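# Lift the bone from the tray onto the table

## Task

Remove the bone from the tray and set it down on the table top next to the tray, while the apple, the ball and the root all stay inside the tray.

## Robot and tools

Robot: two arms, left_arm carrying a left hand and right_arm carrying a right hand. The left hand is a mirror of the right. Calibrated bases in the scene frame: left_arm at (-0.020, +0.273, +0.007) m, right_arm at (-0.021, -0.325, +0.036) m, each turned only slightly about z. A camera stand sits behind the arms. Loose objects may occasionally get nudged by an outside push.

Frames. Scene frame: origin at table-top height, halfway between the nominal bases. +z is up, +x points out over the table, and left_arm is on the +y side. Image left and right do not match these names. Reported hand positions (metres) and quaternions (wxyz) are in each arm's own base frame. Fixed cameras and the table use the scene frame. Motion offsets use the axes of that arm's current Hand target.

Hand point: a spot 0.05 m in front of the palm and 0.15 m out from the wrist face. Its +z runs along the straight fingers and +y points out of the palm. On the right hand, +x runs across the palm away from the thumb; on the left hand, +x points toward the thumb. Straight fingers extend 0.06-0.07 m past the point and lie 0.06 m behind it along -y. A wrist bracket on the little-finger side can strike objects.

Row layout (used by execute_actions and move). Each row is 28 numbers, every one in [-1, 1], always covering both arms. The first 14 are for left_arm: dx, dy, dz, rx, ry, rz, then thumb_turn, thumb_bend, index, middle, ring, little, force_limit, speed. The last 14 are the same for right_arm. The six pose numbers are an offset, not a pose. They count from that arm's Hand target as it stood when the action or move began, along that target's own axes. 1.0 equals 0.6 m of travel or 180 degrees, and rx, ry, rz form one rotation vector. Six zeros re-request the current Hand target. Finger numbers are absolute targets: -1 is open or straight, +1 is closed. thumb_turn +1 puts the thumb opposite the fingers. force_limit maps -1 to about 0 N and +1 to 10 N, or 15 N for the two thumb motors. speed rises from near zero at -1 to full speed at +0.48 and stays at full speed above that. No value means 'unchanged'. To keep a hand as it is, resend the eight hand numbers you last sent to it. If you have not sent any yet, send its hand_measured values plus hand_force_limit and hand_speed.

execute_actions(actions, cameras): actions is a list of actions. Each action is up to 15 rows, one per 1/30 s step, and a short action repeats its final row. Every row counts from the start of its action, not from the row before. Repeating an action therefore moves the arm further. cameras is a list of names: ["all"] for every camera, [] for none. If left out, you get images only when actions is empty. An empty actions list returns a full status with images.

move(target, speed, blend, blocking, cameras): target is one 28-number row, or a list of up to 15 rows. Every row is an offset from the same starting Hand targets, not from the previous row. speed is the top path speed in m/s, from 0.002 to 4.3 (default 0.25), and turn rate is capped at twice that value in rad/s. Give one speed, or one per target. blend, in metres, rounds the corners at intermediate targets; 0 stops at each one. blocking=false returns after about 0.5 s while the move keeps running. Paths are straight, do not avoid obstacles, and run no longer than 10 s. The result adds a 'move:' line giving the ending: done, off_target, moving, held or fault, plus any limits (paced = the pose was clipped, held = steps were withheld). Faster moves lag more and strike harder.

wait(seconds 0-10, cameras) lets the scene run while each arm holds its last command. stop(cameras) brakes a running move. zoom_image(camera, region) gives a closer view of the newest image from cam_head_left, cam_head_right or cam_high. region is [x0, y0, x1, y1] in pixels from the top-left, at most 504 by 504; all images are 672x504. show_instructions() displays the reference pages. finished_scene(scene) ends the current scene; pass the number printed at the end of each result. It cannot be undone.

Results include end_effector_position and quaternion, Hand target (the commanded pose after clipping, which later offsets start from), joint positions, velocities, torques and motor temperatures. They also list hand_measured, hand_stopped_by (moving, target, force, stalled, fault), hand_load_n (fingertip load, positive when pushed open), hand_force_limit and hand_speed, all in motor order.

Practical points. The hand often rests 1-3 cm short of the command, usually low; the next command re-asks for it, or you can add the shortfall as an offset. Each control step allows only 40 degrees of rotation away from the measured orientation. A grip works on objects roughly 0.035-0.065 m thick with the thumb turned in. Close slowly (speed -0.94 or lower) for a soft grip. To grip harder, raise force_limit and send a more-closed target. To release, send a target more open than hand_measured.

Avoid: dropping or flinging the bone, releasing it while it moves, fast contact with the table or tray, arm-to-arm contact, closing one hand on the other's fingers, and paths that pass near an arm's own base. Do not knock the apple, ball or root out of the tray, and do not let anything leave the table. Motors heat when they hold loads, stretch out or push on something. A MOTOR HOT line appears at 85 °C, and at 100 °C that arm goes limp for a while.

Each tool is called after ">>>" by a JSON object that holds its "method" and its "body", one argument or row to a line.

Reference images:

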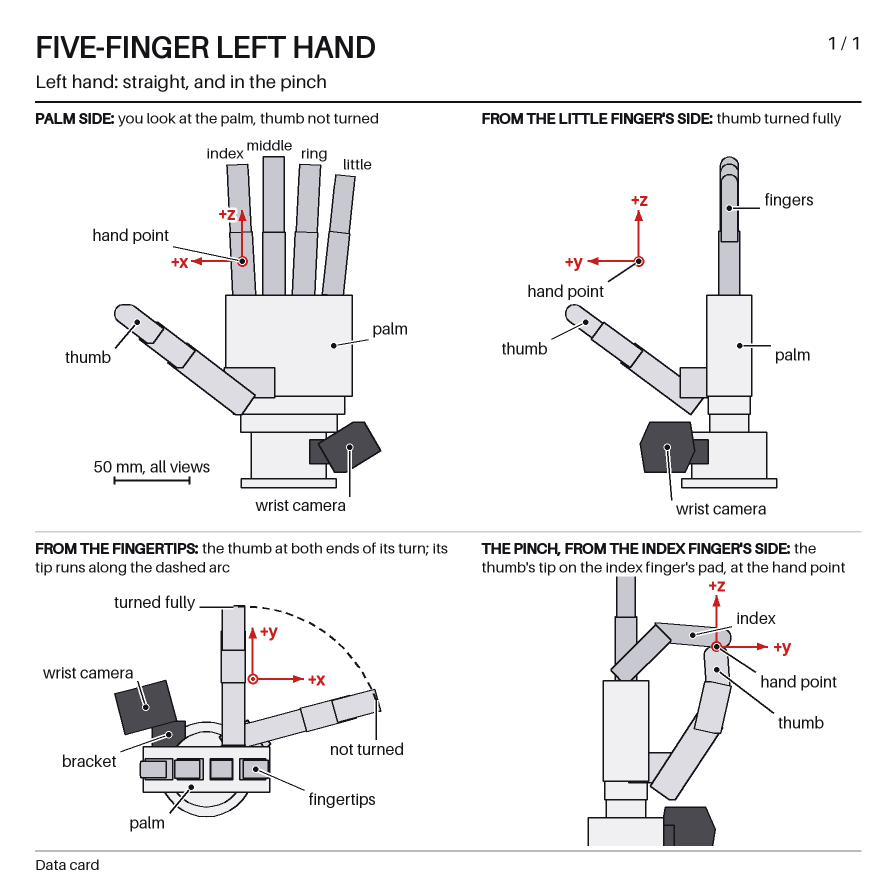

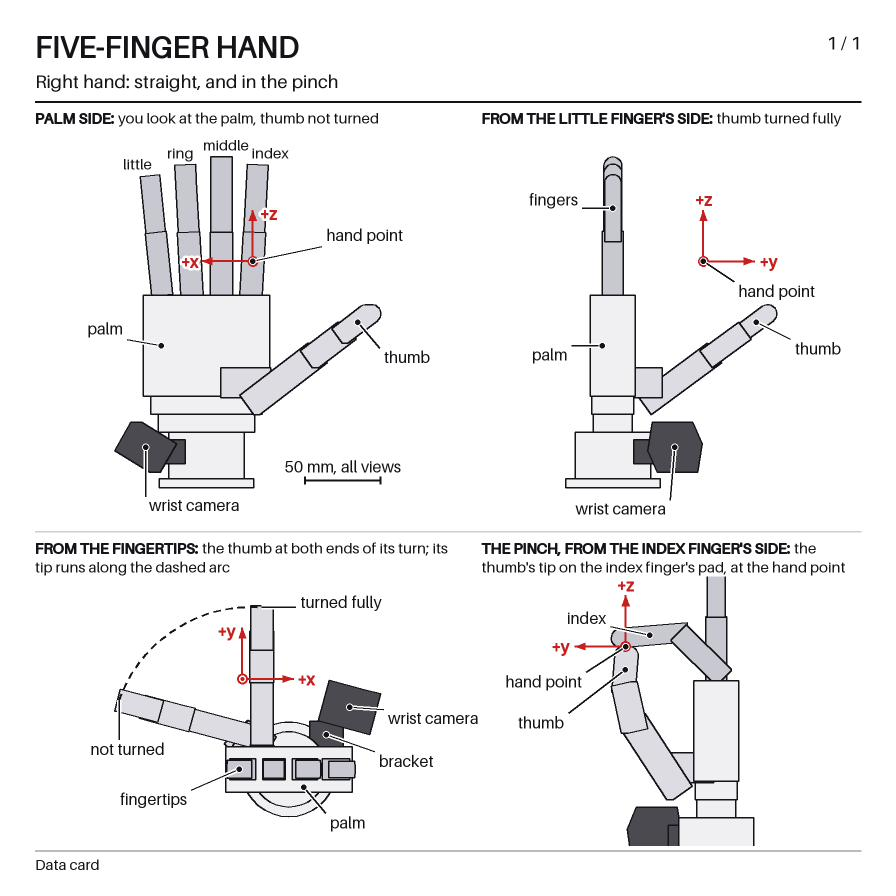

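## Session

>>> {"method": "execute_actions", "body": {
  "actions": []
}}

Scene clock: 0.00 s.
left_arm: end_effector_position=(+0.5173, -0.2690, +0.1864) hand_measured=(-1.000, -1.000, -1.000, -1.000, -1.000, -1.000) hand_load_n=(+0.0, +0.0, -0.5, +0.0, +0.0, +0.0) hand_stopped_by=(target, target, target, target, target, target) hand_force_limit=0.00 hand_speed=-0.80 end_effector_quat_wxyz=(+0.043, -0.168, +0.984, +0.030) | right_arm: end_effector_position=(+0.2481, -0.2099, +0.1578) hand_measured=(-1.000, -1.000, -1.000, -1.000, -1.000, -1.000) hand_load_n=(+0.0, +0.0, +0.0, +0.0, +0.5, +0.0) hand_stopped_by=(target, target, target, target, target, target) hand_force_limit=0.00 hand_speed=-0.80 end_effector_quat_wxyz=(+0.502, +0.814, -0.206, -0.208)
Joint positions: left_arm=[-0.538 2.059 2.114 -1.599 -0.103 0.696] | right_arm=[-0.152 1.771 1.029 -1.637 0.937 -0.802]
Joint velocities: within noise
Joint torques (N m): no reading
Motor temperatures (°C): left_arm=[22 27 24 27 24 24] | right_arm=[22 29 23 25 23 25]
Heat: left arm: hottest shoulder 27 °C; right arm: hottest shoulder 29 °C.
Hand target: left_arm +0.5224, -0.2721, +0.1890; +0.049, -0.168, +0.984, +0.026 | right_arm +0.2531, -0.2107, +0.1623; +0.501, +0.815, -0.211, -0.200

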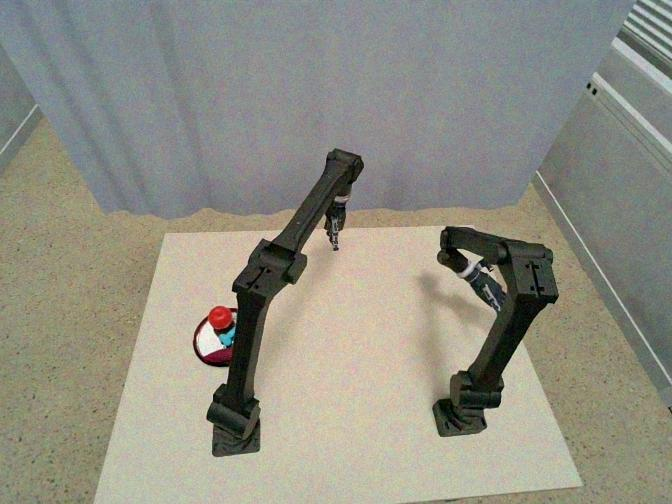

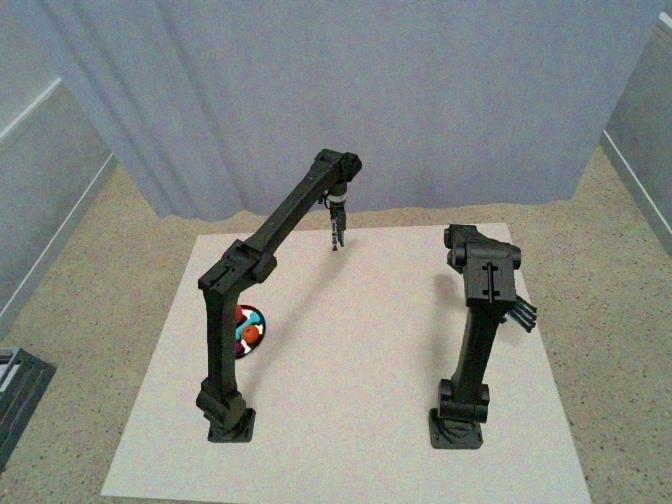

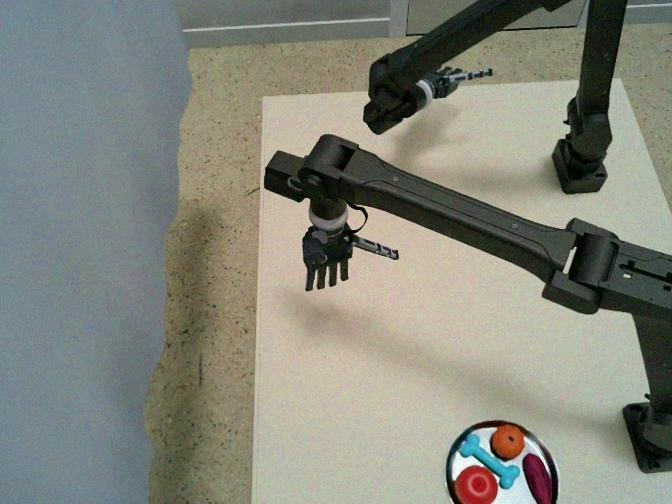

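>>> {"method": "zoom_image", "body": {
  "camera": "cam_high",
  "region": [420, 400, 590, 504]
}}

>>> {"method": "zoom_image", "body": {
  "camera": "cam_head_right",
  "region": [180, 280, 300, 370]
}}

Scaled by 2.965 from the camera's 672x504 image, which has a finer 960x720 frame.

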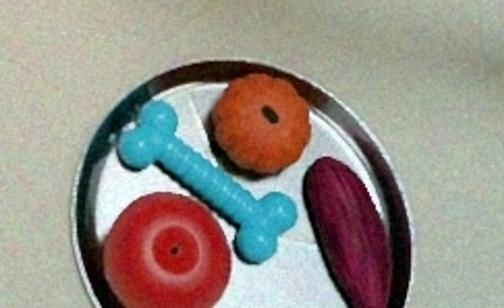

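Scaled by 4.200 from the camera's 672x504 image, which has a finer 960x720 frame.

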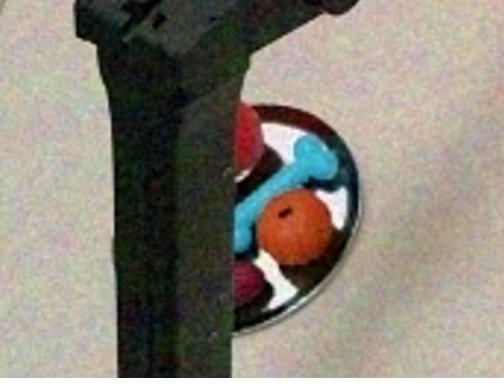

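>>> {"method": "move", "body": {
  "target": [0.207,0.625,-0.018,0.160,-0.185,-0.536,1,-1,-1,-1,-1,-1,0,0.4,0,0,0,0,0,0,-1,-1,-1,-1,-1,-1,0,-0.8],
  "speed": 0.35,
  "cameras": ["all"]
}}

Scene clock: 90.80 s.
left_arm: end_effector_position=(+0.2773, +0.0380, +0.1993) hand_measured=(+1.000, -1.000, -1.000, -1.000, -1.000, -1.000) hand_load_n=(+0.0, +0.0, +0.0, +0.0, +0.0, +0.0) hand_stopped_by=(target, target, target, target, target, target) hand_force_limit=0.00 hand_speed=0.40 end_effector_quat_wxyz=(-0.330, +0.795, -0.474, +0.185) | right_arm: end_effector_position=(+0.2481, -0.2099, +0.1578) hand_measured=(-1.000, -1.000, -1.000, -1.000, -1.000, -1.000) hand_load_n=(+0.0, +0.0, +0.0, +0.0, +0.0, +0.0) hand_stopped_by=(target, target, target, target, target, target) hand_force_limit=0.00 hand_speed=-0.80 end_effector_quat_wxyz=(+0.502, +0.814, -0.206, -0.208)
Joint positions: left_arm=[0.097 0.621 0.699 -0.92 -0.293 -0.286] | right_arm=[-0.152 1.771 1.029 -1.637 0.937 -0.802]
Joint torques (N m): left_arm=[0.79 -0.97 9.43 1.84 -0.19 -0.12] | right_arm=[-1.61 -13.8 5.48 -0.65 0.44 0.02]
Motor temperatures (°C): left_arm=[22 31 31 27 23 23] | right_arm=[22 30 26 25 22 25]
Heat: left arm: hottest shoulder 31 °C; right arm: hottest shoulder 30 °C.
Hand target: left_arm +0.2796, +0.0395, +0.1994; -0.331, +0.800, -0.463, +0.191 | right_arm +0.2531, -0.2107, +0.1623; +0.501, +0.815, -0.211, -0.200
Off the commanded pose: left_arm 0.003 m, 2 deg | right_arm 0.007 m, 1 deg.
move: done

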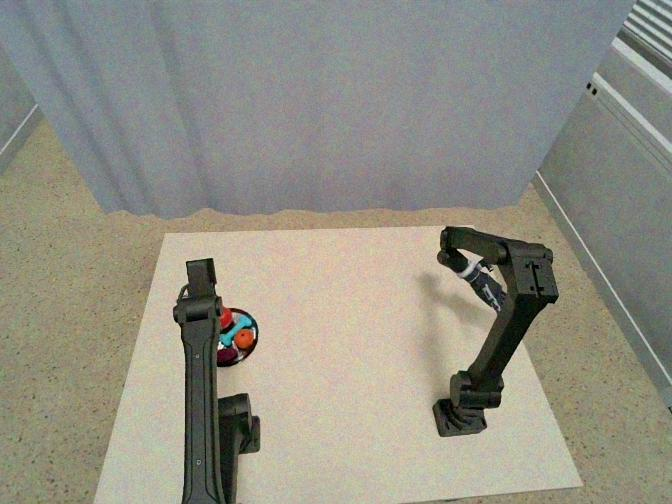

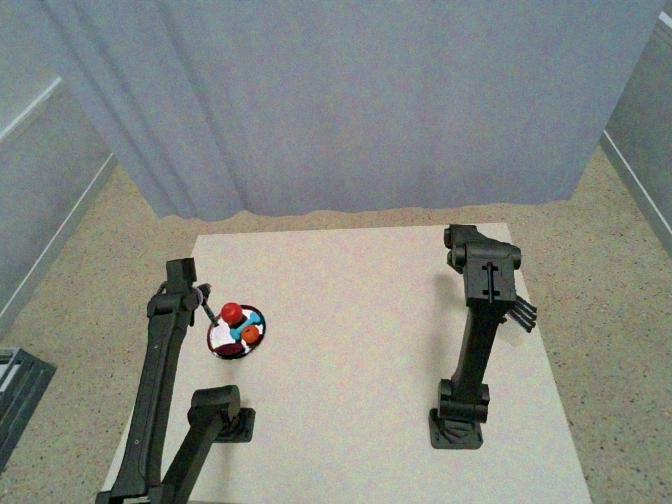

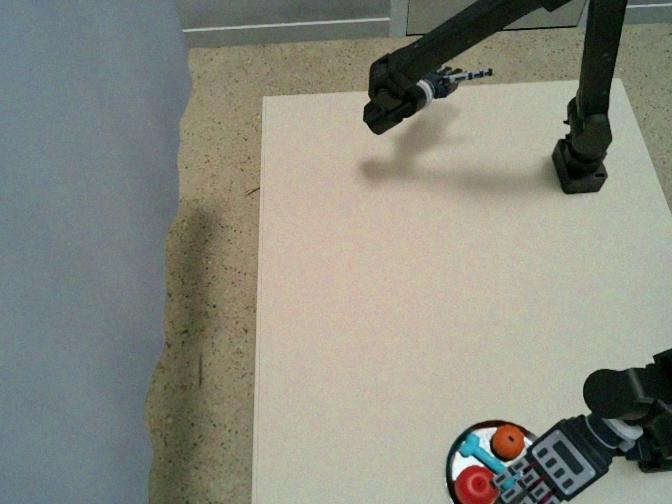

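>>> {"method": "zoom_image", "body": {
  "camera": "cam_high",
  "region": [430, 350, 672, 504]
}}

>>> {"method": "zoom_image", "body": {
  "camera": "cam_head_right",
  "region": [120, 240, 290, 370]
}}

>>> {"method": "zoom_image", "body": {
  "camera": "cam_head_left",
  "region": [150, 240, 320, 370]
}}

Scaled by 2.083 from the camera's 672x504 image, which has a finer 960x720 frame.

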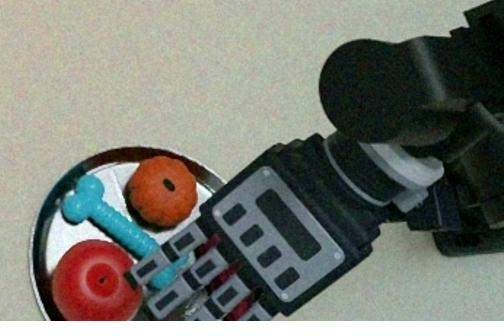

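Scaled by 2.965 from the camera's 672x504 image, which has a finer 960x720 frame.

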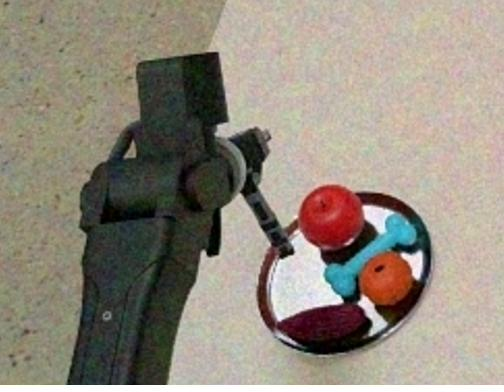

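Scaled by 2.965 from the camera's 672x504 image, which has a finer 960x720 frame.

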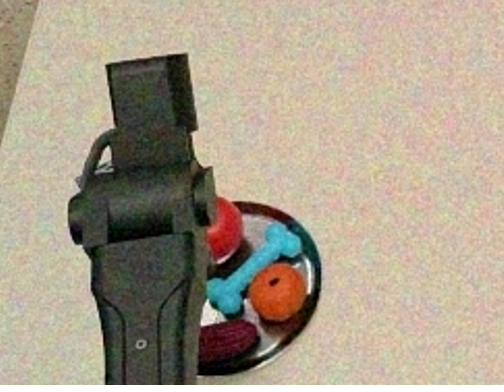

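>>> {"method": "move", "body": {
  "target": [0.129,0.041,0.099,0.1504,-0.0938,0.1010,1,-0.5,-0.35,-0.35,0.5,0.5,0,0.4,0,0,0,0,0,0,-1,-1,-1,-1,-1,-1,0,-0.8],
  "speed": 0.2,
  "cameras": ["all"]
}}

>>> {"method": "zoom_image", "body": {
  "camera": "cam_high",
  "region": [430, 350, 672, 504]
}}

>>> {"method": "zoom_image", "body": {
  "camera": "cam_head_right",
  "region": [120, 240, 290, 370]
}}

>>> {"method": "zoom_image", "body": {
  "camera": "cam_head_left",
  "region": [150, 240, 320, 370]
}}

Scene clock: 159.63 s.
left_arm: end_effector_position=(+0.3403, -0.0135, +0.1432) hand_measured=(+1.000, -0.500, -0.350, -0.350, +0.500, +0.500) hand_load_n=(+0.0, +0.0, +0.0, +0.0, +0.0, +0.0) hand_stopped_by=(target, target, target, target, target, target) hand_force_limit=0.00 hand_speed=0.40 end_effector_quat_wxyz=(+0.596, -0.644, +0.464, -0.124) | right_arm: end_effector_position=(+0.2481, -0.2099, +0.1578) hand_measured=(-1.000, -1.000, -1.000, -1.000, -1.000, -1.000) hand_load_n=(+0.0, -0.5, +0.0, +0.0, +0.0, -0.5) hand_stopped_by=(target, target, target, target, target, target) hand_force_limit=0.00 hand_speed=-0.80 end_effector_quat_wxyz=(+0.502, +0.814, -0.206, -0.208)
Joint positions: left_arm=[-0.533 0.923 0.477 -0.295 -1.178 -0.282] | right_arm=[-0.152 1.771 1.029 -1.637 0.937 -0.802]
Joint torques (N m): left_arm=[-0.5 -2.96 8.36 1.57 -0.6 0.19] | right_arm=[-1.67 -13.92 5.46 -0.66 0.44 0.03]
Heat: left arm: hottest elbow 33 °C; right arm: hottest shoulder 30 °C.
Hand target: left_arm +0.3395, -0.0152, +0.1401; +0.597, -0.638, +0.472, -0.121 | right_arm +0.2531, -0.2107, +0.1623; +0.501, +0.815, -0.211, -0.200
Off the commanded pose: left_arm 0.004 m, 1 deg | right_arm 0.007 m, 1 deg.
move: done

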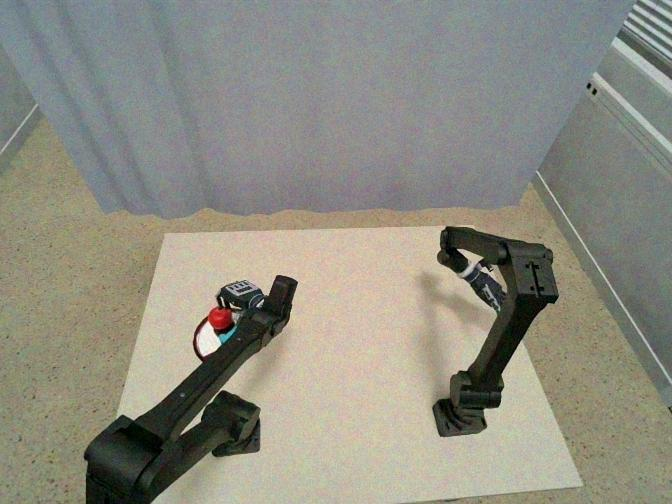

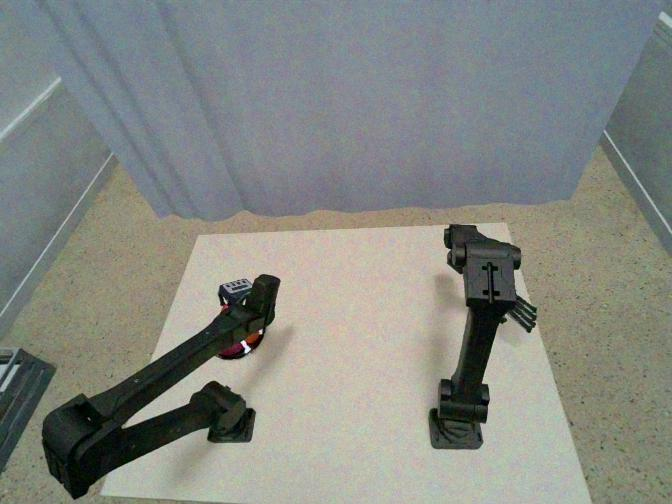

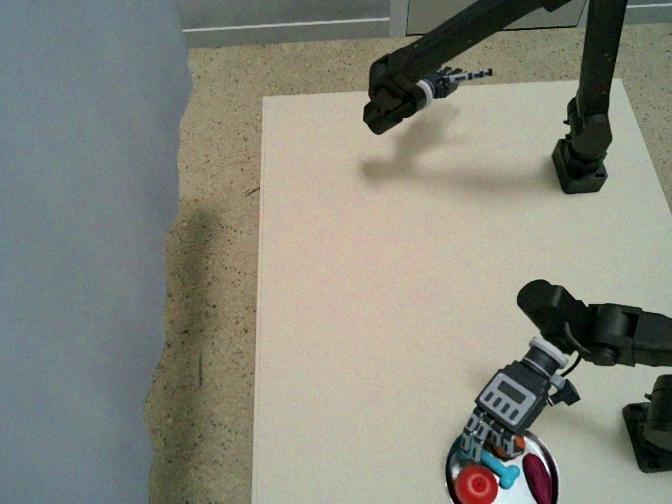

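Scaled by 2.083 from the camera's 672x504 image, which has a finer 960x720 frame.

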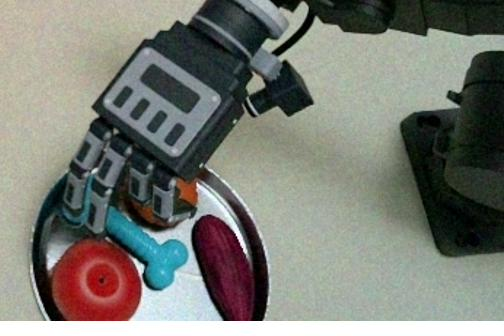

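Scaled by 2.965 from the camera's 672x504 image, which has a finer 960x720 frame.

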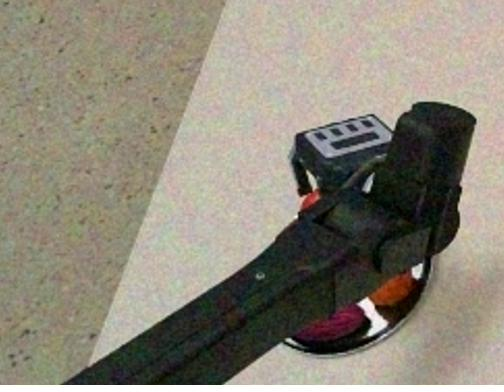

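Scaled by 2.965 from the camera's 672x504 image, which has a finer 960x720 frame.

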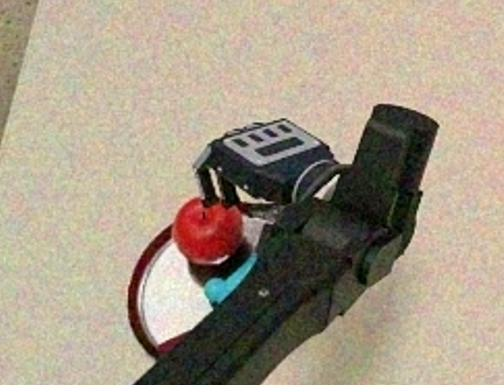

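>>> {"method": "move", "body": {
  "target": [0.0515,0.0927,-0.0077,-0.059,0.005,-0.0075,1,-0.5,-0.4,-0.4,0.5,0.5,0,0.4,0,0,0,0,0,0,-1,-1,-1,-1,-1,-1,0,-0.8],
  "speed": 0.1,
  "cameras": ["all"]
}}

>>> {"method": "zoom_image", "body": {
  "camera": "cam_high",
  "region": [430, 380, 570, 504]
}}

>>> {"method": "zoom_image", "body": {
  "camera": "cam_head_left",
  "region": [180, 260, 290, 370]
}}

Scene clock: 184.97 s.
left_arm: end_effector_position=(+0.3128, -0.0203, +0.0680) hand_measured=(+1.000, -0.500, -0.400, -0.400, +0.500, +0.500) hand_load_n=(+0.0, +0.0, +0.0, +0.0, +0.0, +0.0) hand_stopped_by=(target, target, target, target, target, target) hand_force_limit=0.00 hand_speed=0.40 end_effector_quat_wxyz=(-0.531, +0.690, -0.486, +0.073) | right_arm: end_effector_position=(+0.2481, -0.2099, +0.1578) hand_measured=(-1.000, -1.000, -1.000, -1.000, -1.000, -1.000) hand_load_n=(+0.0, +0.0, +0.0, +0.0, +0.0, +0.0) hand_stopped_by=(target, target, target, target, target, target) hand_force_limit=0.00 hand_speed=-0.80 end_effector_quat_wxyz=(+0.502, +0.814, -0.206, -0.208)
Joint positions: left_arm=[-0.54 1.083 0.477 -0.548 -1.087 -0.63] | right_arm=[-0.152 1.771 1.029 -1.637 0.937 -0.802]
Joint torques (N m): left_arm=[-0.67 -3.6 10.74 0.28 -0.63 -0.1] | right_arm=[-1.67 -13.92 5.46 -0.66 0.44 0.02]
Heat: left arm: hottest elbow 33 °C; right arm: hottest shoulder 30 °C.
Hand target: left_arm +0.3270, -0.0326, +0.0799; -0.530, +0.695, -0.478, +0.089 | right_arm +0.2531, -0.2107, +0.1623; +0.501, +0.815, -0.211, -0.200
Off the commanded pose: left_arm 0.022 m, 2 deg | right_arm 0.007 m, 1 deg.
move: off_target (left_arm)

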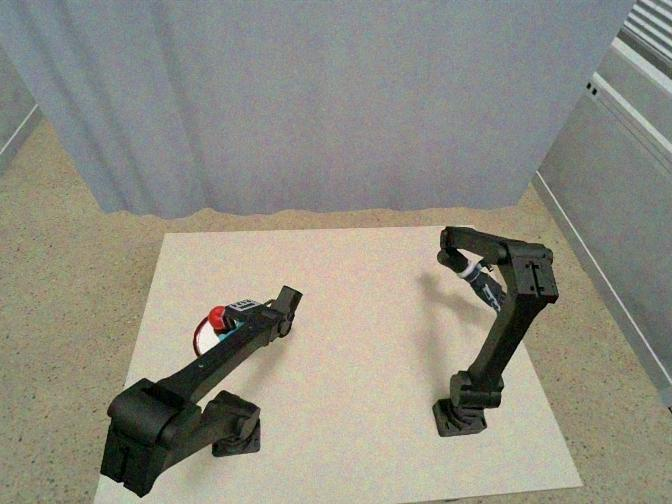

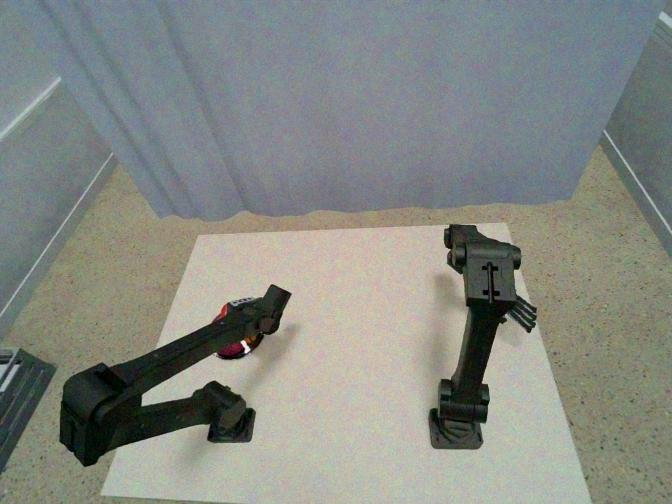

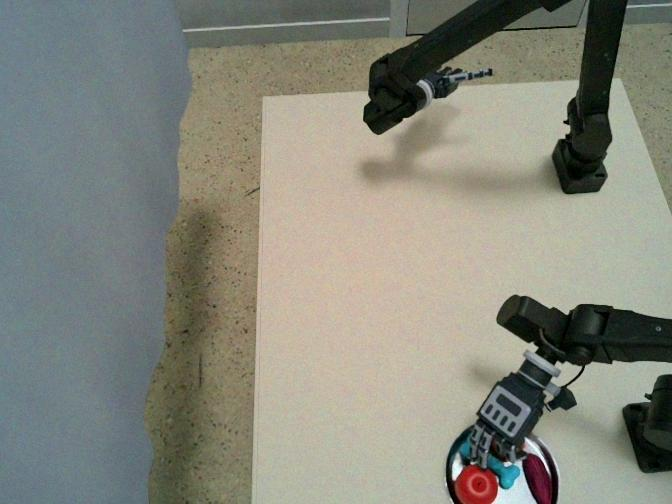

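Scaled by 3.600 from the camera's 672x504 image, which has a finer 960x720 frame.

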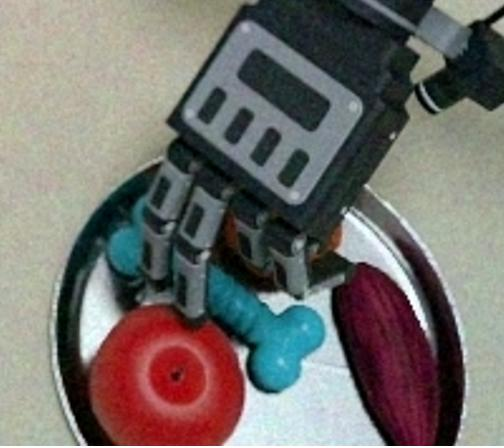

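Scaled by 4.582 from the camera's 672x504 image, which has a finer 960x720 frame.

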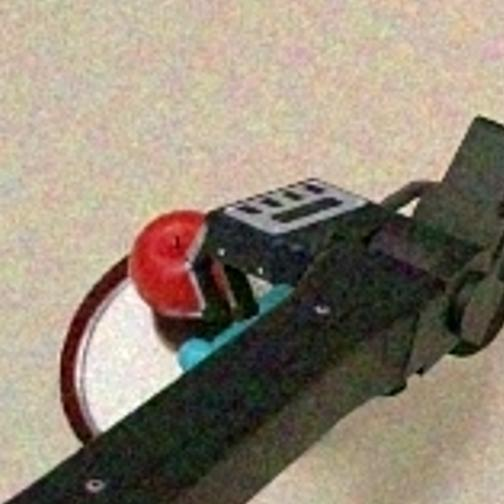

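>>> {"method": "move", "body": {
  "target": [0,0,0,0,0,0,1,-0.5,-0.4,-0.4,0.5,0.5,0,0.4,0,0,0,0,0,0,-1,-1,-1,-1,-1,-1,0,-0.8],
  "speed": 0.1
}}

Scene clock: 188.27 s.
left_arm: end_effector_position=(+0.3129, -0.0203, +0.0680) hand_measured=(+1.000, -0.500, -0.400, -0.400, +0.500, +0.500) hand_load_n=(+0.0, +0.5, +0.0, +0.0, +0.0, +0.0) hand_stopped_by=(target, target, target, target, target, target) hand_force_limit=0.00 hand_speed=0.40 end_effector_quat_wxyz=(-0.531, +0.690, -0.485, +0.073) | right_arm: end_effector_position=(+0.2481, -0.2099, +0.1578) hand_measured=(-1.000, -1.000, -1.000, -1.000, -1.000, -1.000) hand_load_n=(+0.0, +0.0, +0.0, +0.0, +0.0, +0.0) hand_stopped_by=(target, target, target, target, target, target) hand_force_limit=0.00 hand_speed=-0.80 end_effector_quat_wxyz=(+0.502, +0.814, -0.206, -0.208)
Joint positions: left_arm=[-0.54 1.083 0.477 -0.548 -1.087 -0.631] | right_arm=[-0.152 1.771 1.029 -1.637 0.937 -0.802]
Joint torques (N m): left_arm=[-0.67 -3.72 10.76 0.28 -0.63 -0.09] | right_arm=[-1.61 -13.68 5.48 -0.66 0.44 0.02]
Heat: left arm: hottest elbow 33 °C; right arm: hottest shoulder 30 °C.
Hand target: left_arm +0.3270, -0.0326, +0.0800; -0.530, +0.695, -0.478, +0.089 | right_arm +0.2531, -0.2107, +0.1623; +0.501, +0.815, -0.211, -0.200
Off the commanded pose: left_arm 0.022 m, 2 deg | right_arm 0.007 m, 1 deg.
move: off_target (left_arm)

>>> {"method": "move", "body": {
  "target": [0.0275,-0.0137,0.002,0,0,0,1,-0.5,-0.4,-0.4,0.5,0.5,0,0.4,0,0,0,0,0,0,-1,-1,-1,-1,-1,-1,0,-0.8],
  "speed": 0.1,
  "cameras": ["cam_high"]
}}

>>> {"method": "zoom_image", "body": {
  "camera": "cam_high",
  "region": [430, 380, 570, 504]
}}

Scene clock: 192.53 s.
left_arm: end_effector_position=(+0.3254, -0.0318, +0.0673) hand_measured=(+1.000, -0.500, -0.400, -0.400, +0.500, +0.500) hand_load_n=(+0.0, +0.0, +0.0, +0.0, +0.0, +0.0) hand_stopped_by=(target, target, target, target, target, target) hand_force_limit=0.00 hand_speed=0.40 end_effector_quat_wxyz=(-0.530, +0.690, -0.488, +0.072) | right_arm: end_effector_position=(+0.2481, -0.2099, +0.1578) hand_measured=(-1.000, -1.000, -1.000, -1.000, -1.000, -1.000) hand_load_n=(+0.0, +0.0, +0.0, +0.0, +0.0, +0.0) hand_stopped_by=(target, target, target, target, target, target) hand_force_limit=0.00 hand_speed=-0.80 end_effector_quat_wxyz=(+0.502, +0.814, -0.206, -0.208)
Joint positions: left_arm=[-0.552 1.145 0.519 -0.55 -1.089 -0.65] | right_arm=[-0.152 1.771 1.029 -1.637 0.937 -0.802]
Joint torques (N m): left_arm=[-0.56 -4.42 10.77 0.35 -0.74 -0.09] | right_arm=[-1.61 -13.86 5.46 -0.66 0.44 0.03]
Heat: left arm: hottest elbow 34 °C; right arm: hottest shoulder 30 °C.
Hand target: left_arm +0.3411, -0.0445, +0.0799; -0.530, +0.694, -0.478, +0.089 | right_arm +0.2531, -0.2107, +0.1623; +0.501, +0.815, -0.211, -0.200
Off the commanded pose: left_arm 0.024 m, 2 deg | right_arm 0.007 m, 1 deg.
move: off_target (left_arm)
Images, in order (width x height): cam_high 672x504.

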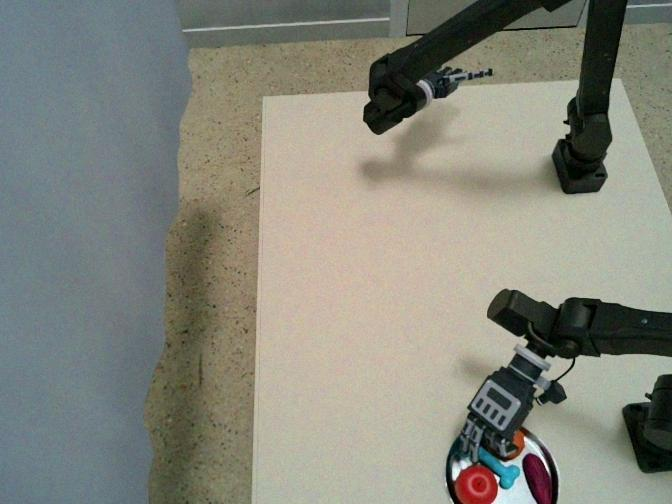

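Scaled by 3.600 from the camera's 672x504 image, which has a finer 960x720 frame.

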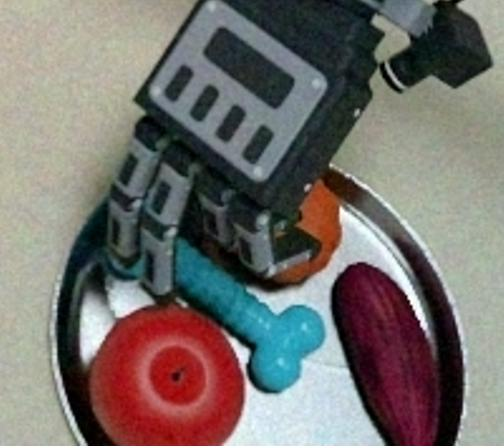

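>>> {"method": "move", "body": {
  "target": [0.0223,0.0479,0.0247,0,0,0,1,-0.5,-0.4,-0.4,0.5,0.5,0,0.4,0,0,0,0,0,0,-1,-1,-1,-1,-1,-1,0,-0.8],
  "speed": 0.06,
  "cameras": ["cam_high","cam_head_left"]
}}

>>> {"method": "zoom_image", "body": {
  "camera": "cam_high",
  "region": [430, 380, 570, 504]
}}

>>> {"method": "zoom_image", "body": {
  "camera": "cam_head_left",
  "region": [180, 260, 290, 370]
}}

Scene clock: 204.67 s.
left_arm: end_effector_position=(+0.3421, -0.0421, +0.0498) hand_measured=(+1.000, -0.500, -0.400, -0.400, +0.500, +0.500) hand_load_n=(+0.0, +0.0, -0.5, +0.0, +0.0, +0.0) hand_stopped_by=(target, target, target, target, target, target) hand_force_limit=0.00 hand_speed=0.40 end_effector_quat_wxyz=(-0.531, +0.694, -0.478, +0.087) | right_arm: end_effector_position=(+0.2481, -0.2099, +0.1578) hand_measured=(-1.000, -1.000, -1.000, -1.000, -1.000, -1.000) hand_load_n=(+0.0, +0.0, +0.0, +0.0, +0.0, -0.5) hand_stopped_by=(target, target, target, target, target, target) hand_force_limit=0.00 hand_speed=-0.80 end_effector_quat_wxyz=(+0.502, +0.814, -0.206, -0.208)
Joint positions: left_arm=[-0.552 1.233 0.519 -0.428 -1.089 -0.654] | right_arm=[-0.152 1.771 1.029 -1.637 0.937 -0.802]
Joint torques (N m): left_arm=[-0.5 -5.42 6.79 1.05 -0.72 -0.05] | right_arm=[-1.55 -13.8 5.46 -0.66 0.44 0.02]
Heat: left arm: hottest elbow 35 °C; right arm: hottest shoulder 30 °C.
Hand target: left_arm +0.3412, -0.0444, +0.0449; -0.530, +0.694, -0.478, +0.089 | right_arm +0.2531, -0.2107, +0.1623; +0.501, +0.815, -0.211, -0.200
Off the commanded pose: left_arm 0.006 m, 0 deg | right_arm 0.007 m, 1 deg.
move: done
Images, in order (width x height): cam_head_left 672x504, cam_high 672x504.

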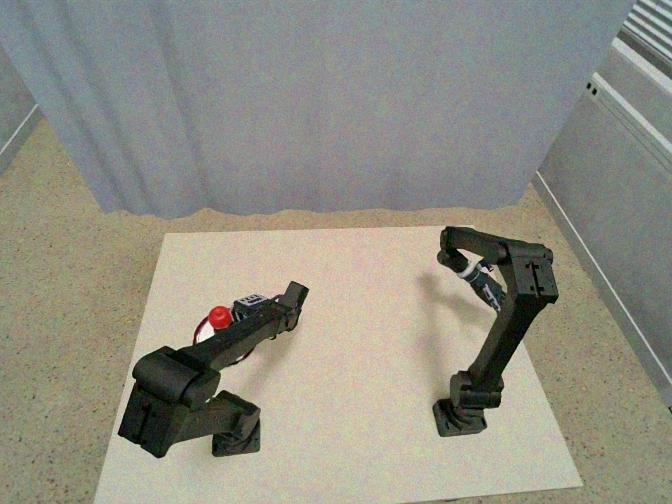

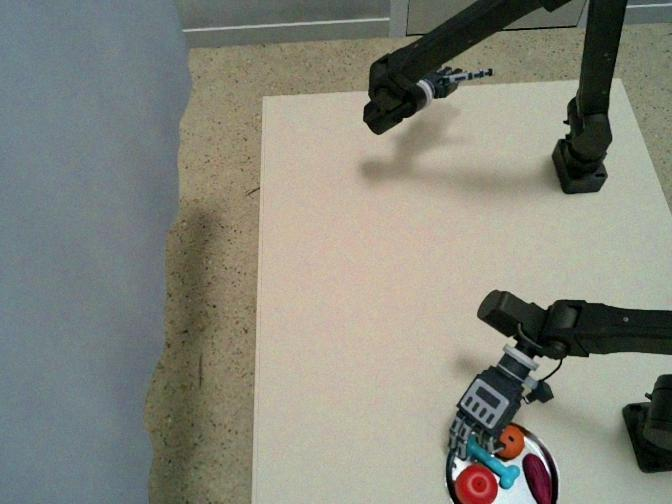

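Scaled by 3.600 from the camera's 672x504 image, which has a finer 960x720 frame.

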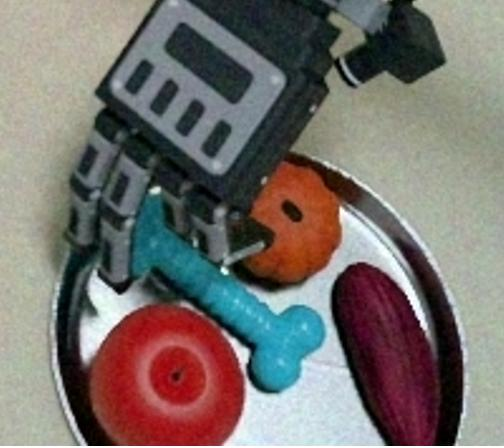

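Scaled by 4.582 from the camera's 672x504 image, which has a finer 960x720 frame.

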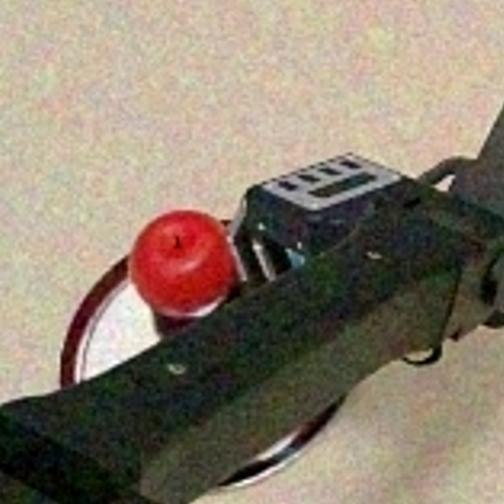

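>>> {"method": "move", "body": {
  "target": [-0.018,0.0343,0.0085,0,0,0,1,-0.5,-0.4,-0.4,0.5,0.5,0,0.4,0,0,0,0,0,0,-1,-1,-1,-1,-1,-1,0,-0.8],
  "speed": 0.06,
  "cameras": ["cam_high"]
}}

>>> {"method": "zoom_image", "body": {
  "camera": "cam_high",
  "region": [430, 380, 570, 504]
}}

Scene clock: 209.07 s.
left_arm: end_effector_position=(+0.3286, -0.0340, +0.0316) hand_measured=(+1.000, -0.500, -0.400, -0.400, +0.500, +0.500) hand_load_n=(+0.0, +0.0, +0.0, -0.5, +0.0, +0.0) hand_stopped_by=(target, target, target, target, target, target) hand_force_limit=0.00 hand_speed=0.40 end_effector_quat_wxyz=(-0.531, +0.695, -0.477, +0.090) | right_arm: end_effector_position=(+0.2481, -0.2099, +0.1578) hand_measured=(-1.000, -1.000, -1.000, -1.000, -1.000, -1.000) hand_load_n=(+0.0, +0.0, +0.0, +0.0, +0.0, +0.0) hand_stopped_by=(target, target, target, target, target, target) hand_force_limit=0.00 hand_speed=-0.80 end_effector_quat_wxyz=(+0.502, +0.814, -0.206, -0.208)
Joint positions: left_arm=[-0.552 1.233 0.454 -0.357 -1.088 -0.654] | right_arm=[-0.152 1.771 1.029 -1.637 0.937 -0.802]
Joint torques (N m): left_arm=[0.32 -6.01 6.34 1.05 -0.62 0.12] | right_arm=[-1.61 -13.86 5.48 -0.68 0.43 0.03]
Heat: left arm: hottest elbow 34 °C; right arm: hottest shoulder 30 °C.
Hand target: left_arm +0.3268, -0.0324, +0.0298; -0.530, +0.694, -0.478, +0.089 | right_arm +0.2531, -0.2107, +0.1623; +0.501, +0.815, -0.211, -0.200
Off the commanded pose: left_arm 0.003 m, 0 deg | right_arm 0.007 m, 1 deg.
move: done
Images, in order (width x height): cam_high 672x504.

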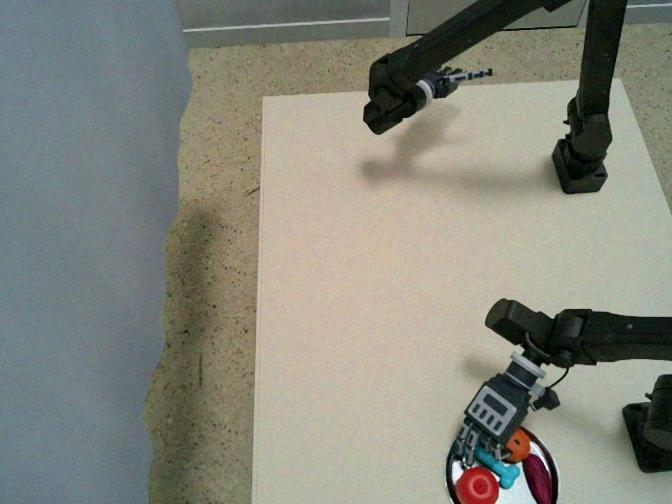

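Scaled by 3.600 from the camera's 672x504 image, which has a finer 960x720 frame.

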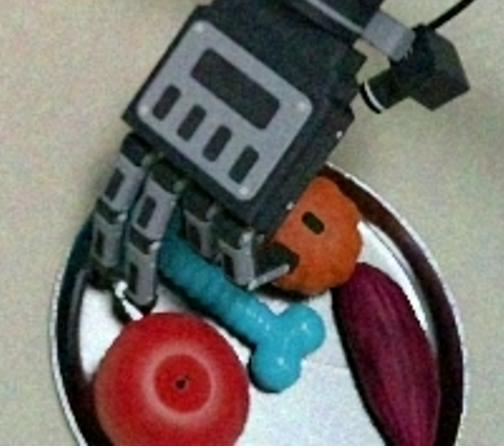

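>>> {"method": "move", "body": {
  "target": [0.0095,0.0205,0.0105,0,0,0,1,-0.5,-0.4,-0.4,0.5,0.5,0,0.4,0,0,0,0,0,0,-1,-1,-1,-1,-1,-1,0,-0.8],
  "speed": 0.04,
  "cameras": ["cam_high"]
}}

>>> {"method": "zoom_image", "body": {
  "camera": "cam_high",
  "region": [430, 380, 570, 504]
}}

Scene clock: 213.37 s.
left_arm: end_effector_position=(+0.3309, -0.0350, +0.0223) hand_measured=(+1.000, -0.500, -0.400, -0.400, +0.500, +0.500) hand_load_n=(+0.5, +0.0, +0.0, +0.0, +0.0, +0.0) hand_stopped_by=(target, target, target, target, target, target) hand_force_limit=0.00 hand_speed=0.40 end_effector_quat_wxyz=(-0.532, +0.697, -0.472, +0.097) | right_arm: end_effector_position=(+0.2481, -0.2099, +0.1578) hand_measured=(-1.000, -1.000, -1.000, -1.000, -1.000, -1.000) hand_load_n=(+0.0, +0.0, +0.0, +0.0, +0.0, +0.0) hand_stopped_by=(target, target, target, target, target, target) hand_force_limit=0.00 hand_speed=-0.80 end_effector_quat_wxyz=(+0.502, +0.814, -0.206, -0.208)
Joint positions: left_arm=[-0.552 1.264 0.438 -0.292 -1.091 -0.654] | right_arm=[-0.152 1.771 1.029 -1.637 0.937 -0.802]
Joint torques (N m): left_arm=[0.26 -5.01 5.91 1.07 -0.54 0.11] | right_arm=[-1.67 -13.86 5.45 -0.65 0.44 0.03]
Heat: left arm: hottest elbow 34 °C; right arm: hottest shoulder 30 °C.
Hand target: left_arm +0.3270, -0.0324, +0.0150; -0.530, +0.694, -0.478, +0.089 | right_arm +0.2531, -0.2107, +0.1623; +0.501, +0.815, -0.211, -0.200
Off the commanded pose: left_arm 0.009 m, 1 deg | right_arm 0.007 m, 1 deg.
move: done
Images, in order (width x height): cam_high 672x504.

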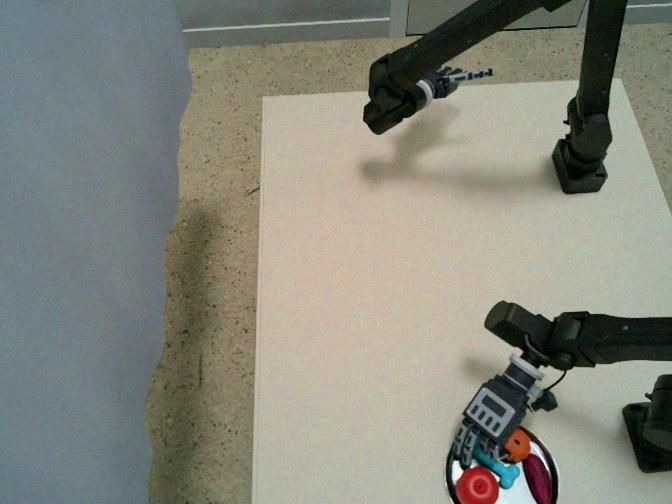

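Scaled by 3.600 from the camera's 672x504 image, which has a finer 960x720 frame.

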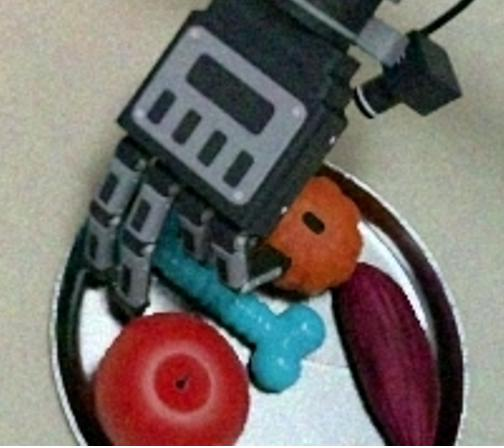

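>>> {"method": "move", "body": {
  "target": [0.0038,0.0082,0.0042,0,0,0,1,-0.4,-0.4,-0.4,0.35,0.35,0,0.0,0,0,0,0,0,0,-1,-1,-1,-1,-1,-1,0,-0.8],
  "speed": 0.04,
  "cameras": []
}}

Scene clock: 218.83 s.
left_arm: end_effector_position=(+0.3306, -0.0352, +0.0152) hand_measured=(+1.000, -0.400, -0.400, -0.400, +0.350, +0.350) hand_load_n=(+0.0, +0.0, +0.0, +0.0, +0.0, +0.0) hand_stopped_by=(target, target, target, target, target, target) hand_force_limit=0.00 hand_speed=0.00 end_effector_quat_wxyz=(-0.531, +0.696, -0.473, +0.096) | right_arm: end_effector_position=(+0.2481, -0.2099, +0.1578) hand_measured=(-1.000, -1.000, -1.000, -1.000, -1.000, -1.000) hand_load_n=(+0.0, +0.0, +0.0, +0.5, +0.0, +0.0) hand_stopped_by=(target, target, target, target, target, target) hand_force_limit=0.00 hand_speed=-0.80 end_effector_quat_wxyz=(+0.502, +0.814, -0.206, -0.208)
Joint positions: left_arm=[-0.552 1.288 0.431 -0.265 -1.089 -0.654] | right_arm=[-0.152 1.771 1.029 -1.637 0.937 -0.802]
Joint torques (N m): left_arm=[0.26 -5.19 5.75 1.14 -0.6 0.11] | right_arm=[-1.55 -13.86 5.49 -0.68 0.44 0.02]
Heat: left arm: hottest elbow 33 °C; right arm: hottest shoulder 30 °C.
Hand target: left_arm +0.3270, -0.0325, +0.0090; -0.530, +0.695, -0.478, +0.089 | right_arm +0.2531, -0.2107, +0.1623; +0.501, +0.815, -0.211, -0.200
Off the commanded pose: left_arm 0.008 m, 1 deg | right_arm 0.007 m, 1 deg.
move: done
No camera images: "cameras" was empty.

>>> {"method": "move", "body": {
  "target": [0,0,0,0,0,0,1,0.3,0.4,0.4,0.35,0.35,-0.4,-0.8,0,0,0,0,0,0,-1,-1,-1,-1,-1,-1,0,-0.8],
  "speed": 0.04,
  "cameras": ["cam_high"]
}}

>>> {"method": "zoom_image", "body": {
  "camera": "cam_high",
  "region": [430, 380, 570, 504]
}}

Scene clock: 222.80 s.
left_arm: end_effector_position=(+0.3312, -0.0355, +0.0155) hand_measured=(+1.000, -0.318, -0.254, -0.182, +0.350, +0.350) hand_load_n=(+0.5, +6.0, +3.5, +3.5, +0.0, +0.0) hand_stopped_by=(target, force, force, force, target, target) hand_force_limit=-0.40 hand_speed=-0.80 end_effector_quat_wxyz=(-0.531, +0.697, -0.472, +0.097) | right_arm: end_effector_position=(+0.2481, -0.2099, +0.1578) hand_measured=(-1.000, -1.000, -1.000, -1.000, -1.000, -1.000) hand_load_n=(+0.0, +0.0, +0.0, +0.0, +0.0, +0.0) hand_stopped_by=(target, target, target, target, target, target) hand_force_limit=0.00 hand_speed=-0.80 end_effector_quat_wxyz=(+0.502, +0.814, -0.206, -0.208)
Joint positions: left_arm=[-0.552 1.288 0.431 -0.261 -1.089 -0.654] | right_arm=[-0.152 1.771 1.029 -1.637 0.937 -0.802]
Joint torques (N m): left_arm=[0.26 -5.13 5.75 0.98 -0.58 0.11] | right_arm=[-1.55 -13.74 5.45 -0.65 0.44 0.03]
Heat: left arm: hottest elbow 33 °C; right arm: hottest shoulder 30 °C.
Hand target: left_arm +0.3269, -0.0324, +0.0089; -0.530, +0.694, -0.478, +0.089 | right_arm +0.2531, -0.2107, +0.1623; +0.501, +0.815, -0.211, -0.200
Off the commanded pose: left_arm 0.008 m, 1 deg | right_arm 0.007 m, 1 deg.
move: done
Images, in order (width x height): cam_high 672x504.

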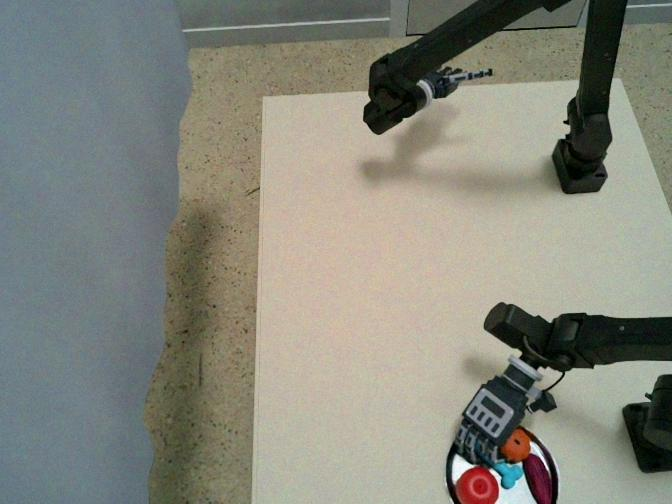

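Scaled by 3.600 from the camera's 672x504 image, which has a finer 960x720 frame.

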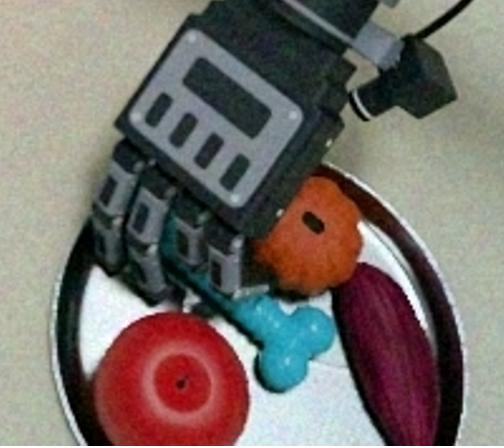

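>>> {"method": "move", "body": {
  "target": [-0.0383,-0.082,-0.0423,0,0,0,1,0.3,0.4,0.4,0.35,0.35,-0.4,-0.8,0,0,0,0,0,0,-1,-1,-1,-1,-1,-1,0,-0.8],
  "speed": 0.08,
  "cameras": ["cam_high"]
}}

>>> {"method": "zoom_image", "body": {
  "camera": "cam_high",
  "region": [430, 380, 570, 504]
}}

Scene clock: 227.93 s.
left_arm: end_effector_position=(+0.3106, -0.0233, +0.0509) hand_measured=(+1.000, -0.318, -0.254, -0.182, +0.350, +0.350) hand_load_n=(+0.0, +5.0, +4.5, +0.5, +0.0, +0.0) hand_stopped_by=(target, force, force, force, target, target) hand_force_limit=-0.40 hand_speed=-0.80 end_effector_quat_wxyz=(-0.529, +0.691, -0.487, +0.073) | right_arm: end_effector_position=(+0.2481, -0.2099, +0.1578) hand_measured=(-1.000, -1.000, -1.000, -1.000, -1.000, -1.000) hand_load_n=(+0.0, +0.0, +0.0, +0.0, +0.0, +0.0) hand_stopped_by=(target, target, target, target, target, target) hand_force_limit=0.00 hand_speed=-0.80 end_effector_quat_wxyz=(+0.502, +0.814, -0.206, -0.208)
Joint positions: left_arm=[-0.552 1.127 0.455 -0.503 -1.086 -0.654] | right_arm=[-0.152 1.771 1.029 -1.637 0.937 -0.802]
Joint torques (N m): left_arm=[0.26 -5.48 10.65 0.25 -0.71 0.12] | right_arm=[-1.61 -13.8 5.46 -0.65 0.44 0.02]
Heat: left arm: hottest elbow 33 °C; right arm: hottest shoulder 30 °C.
Hand target: left_arm +0.3268, -0.0325, +0.0689; -0.530, +0.694, -0.478, +0.089 | right_arm +0.2531, -0.2107, +0.1623; +0.501, +0.815, -0.211, -0.200
Off the commanded pose: left_arm 0.026 m, 2 deg | right_arm 0.007 m, 1 deg.
move: off_target (left_arm)
Images, in order (width x height): cam_high 672x504.

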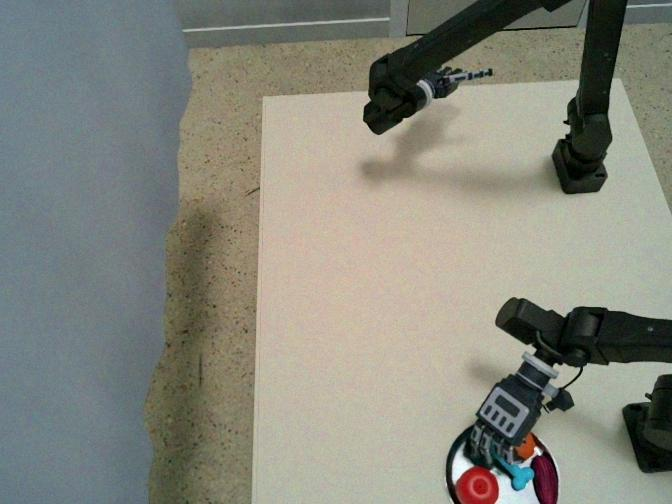

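Scaled by 3.600 from the camera's 672x504 image, which has a finer 960x720 frame.

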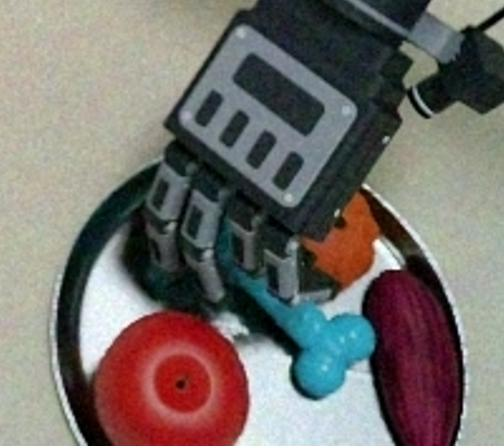

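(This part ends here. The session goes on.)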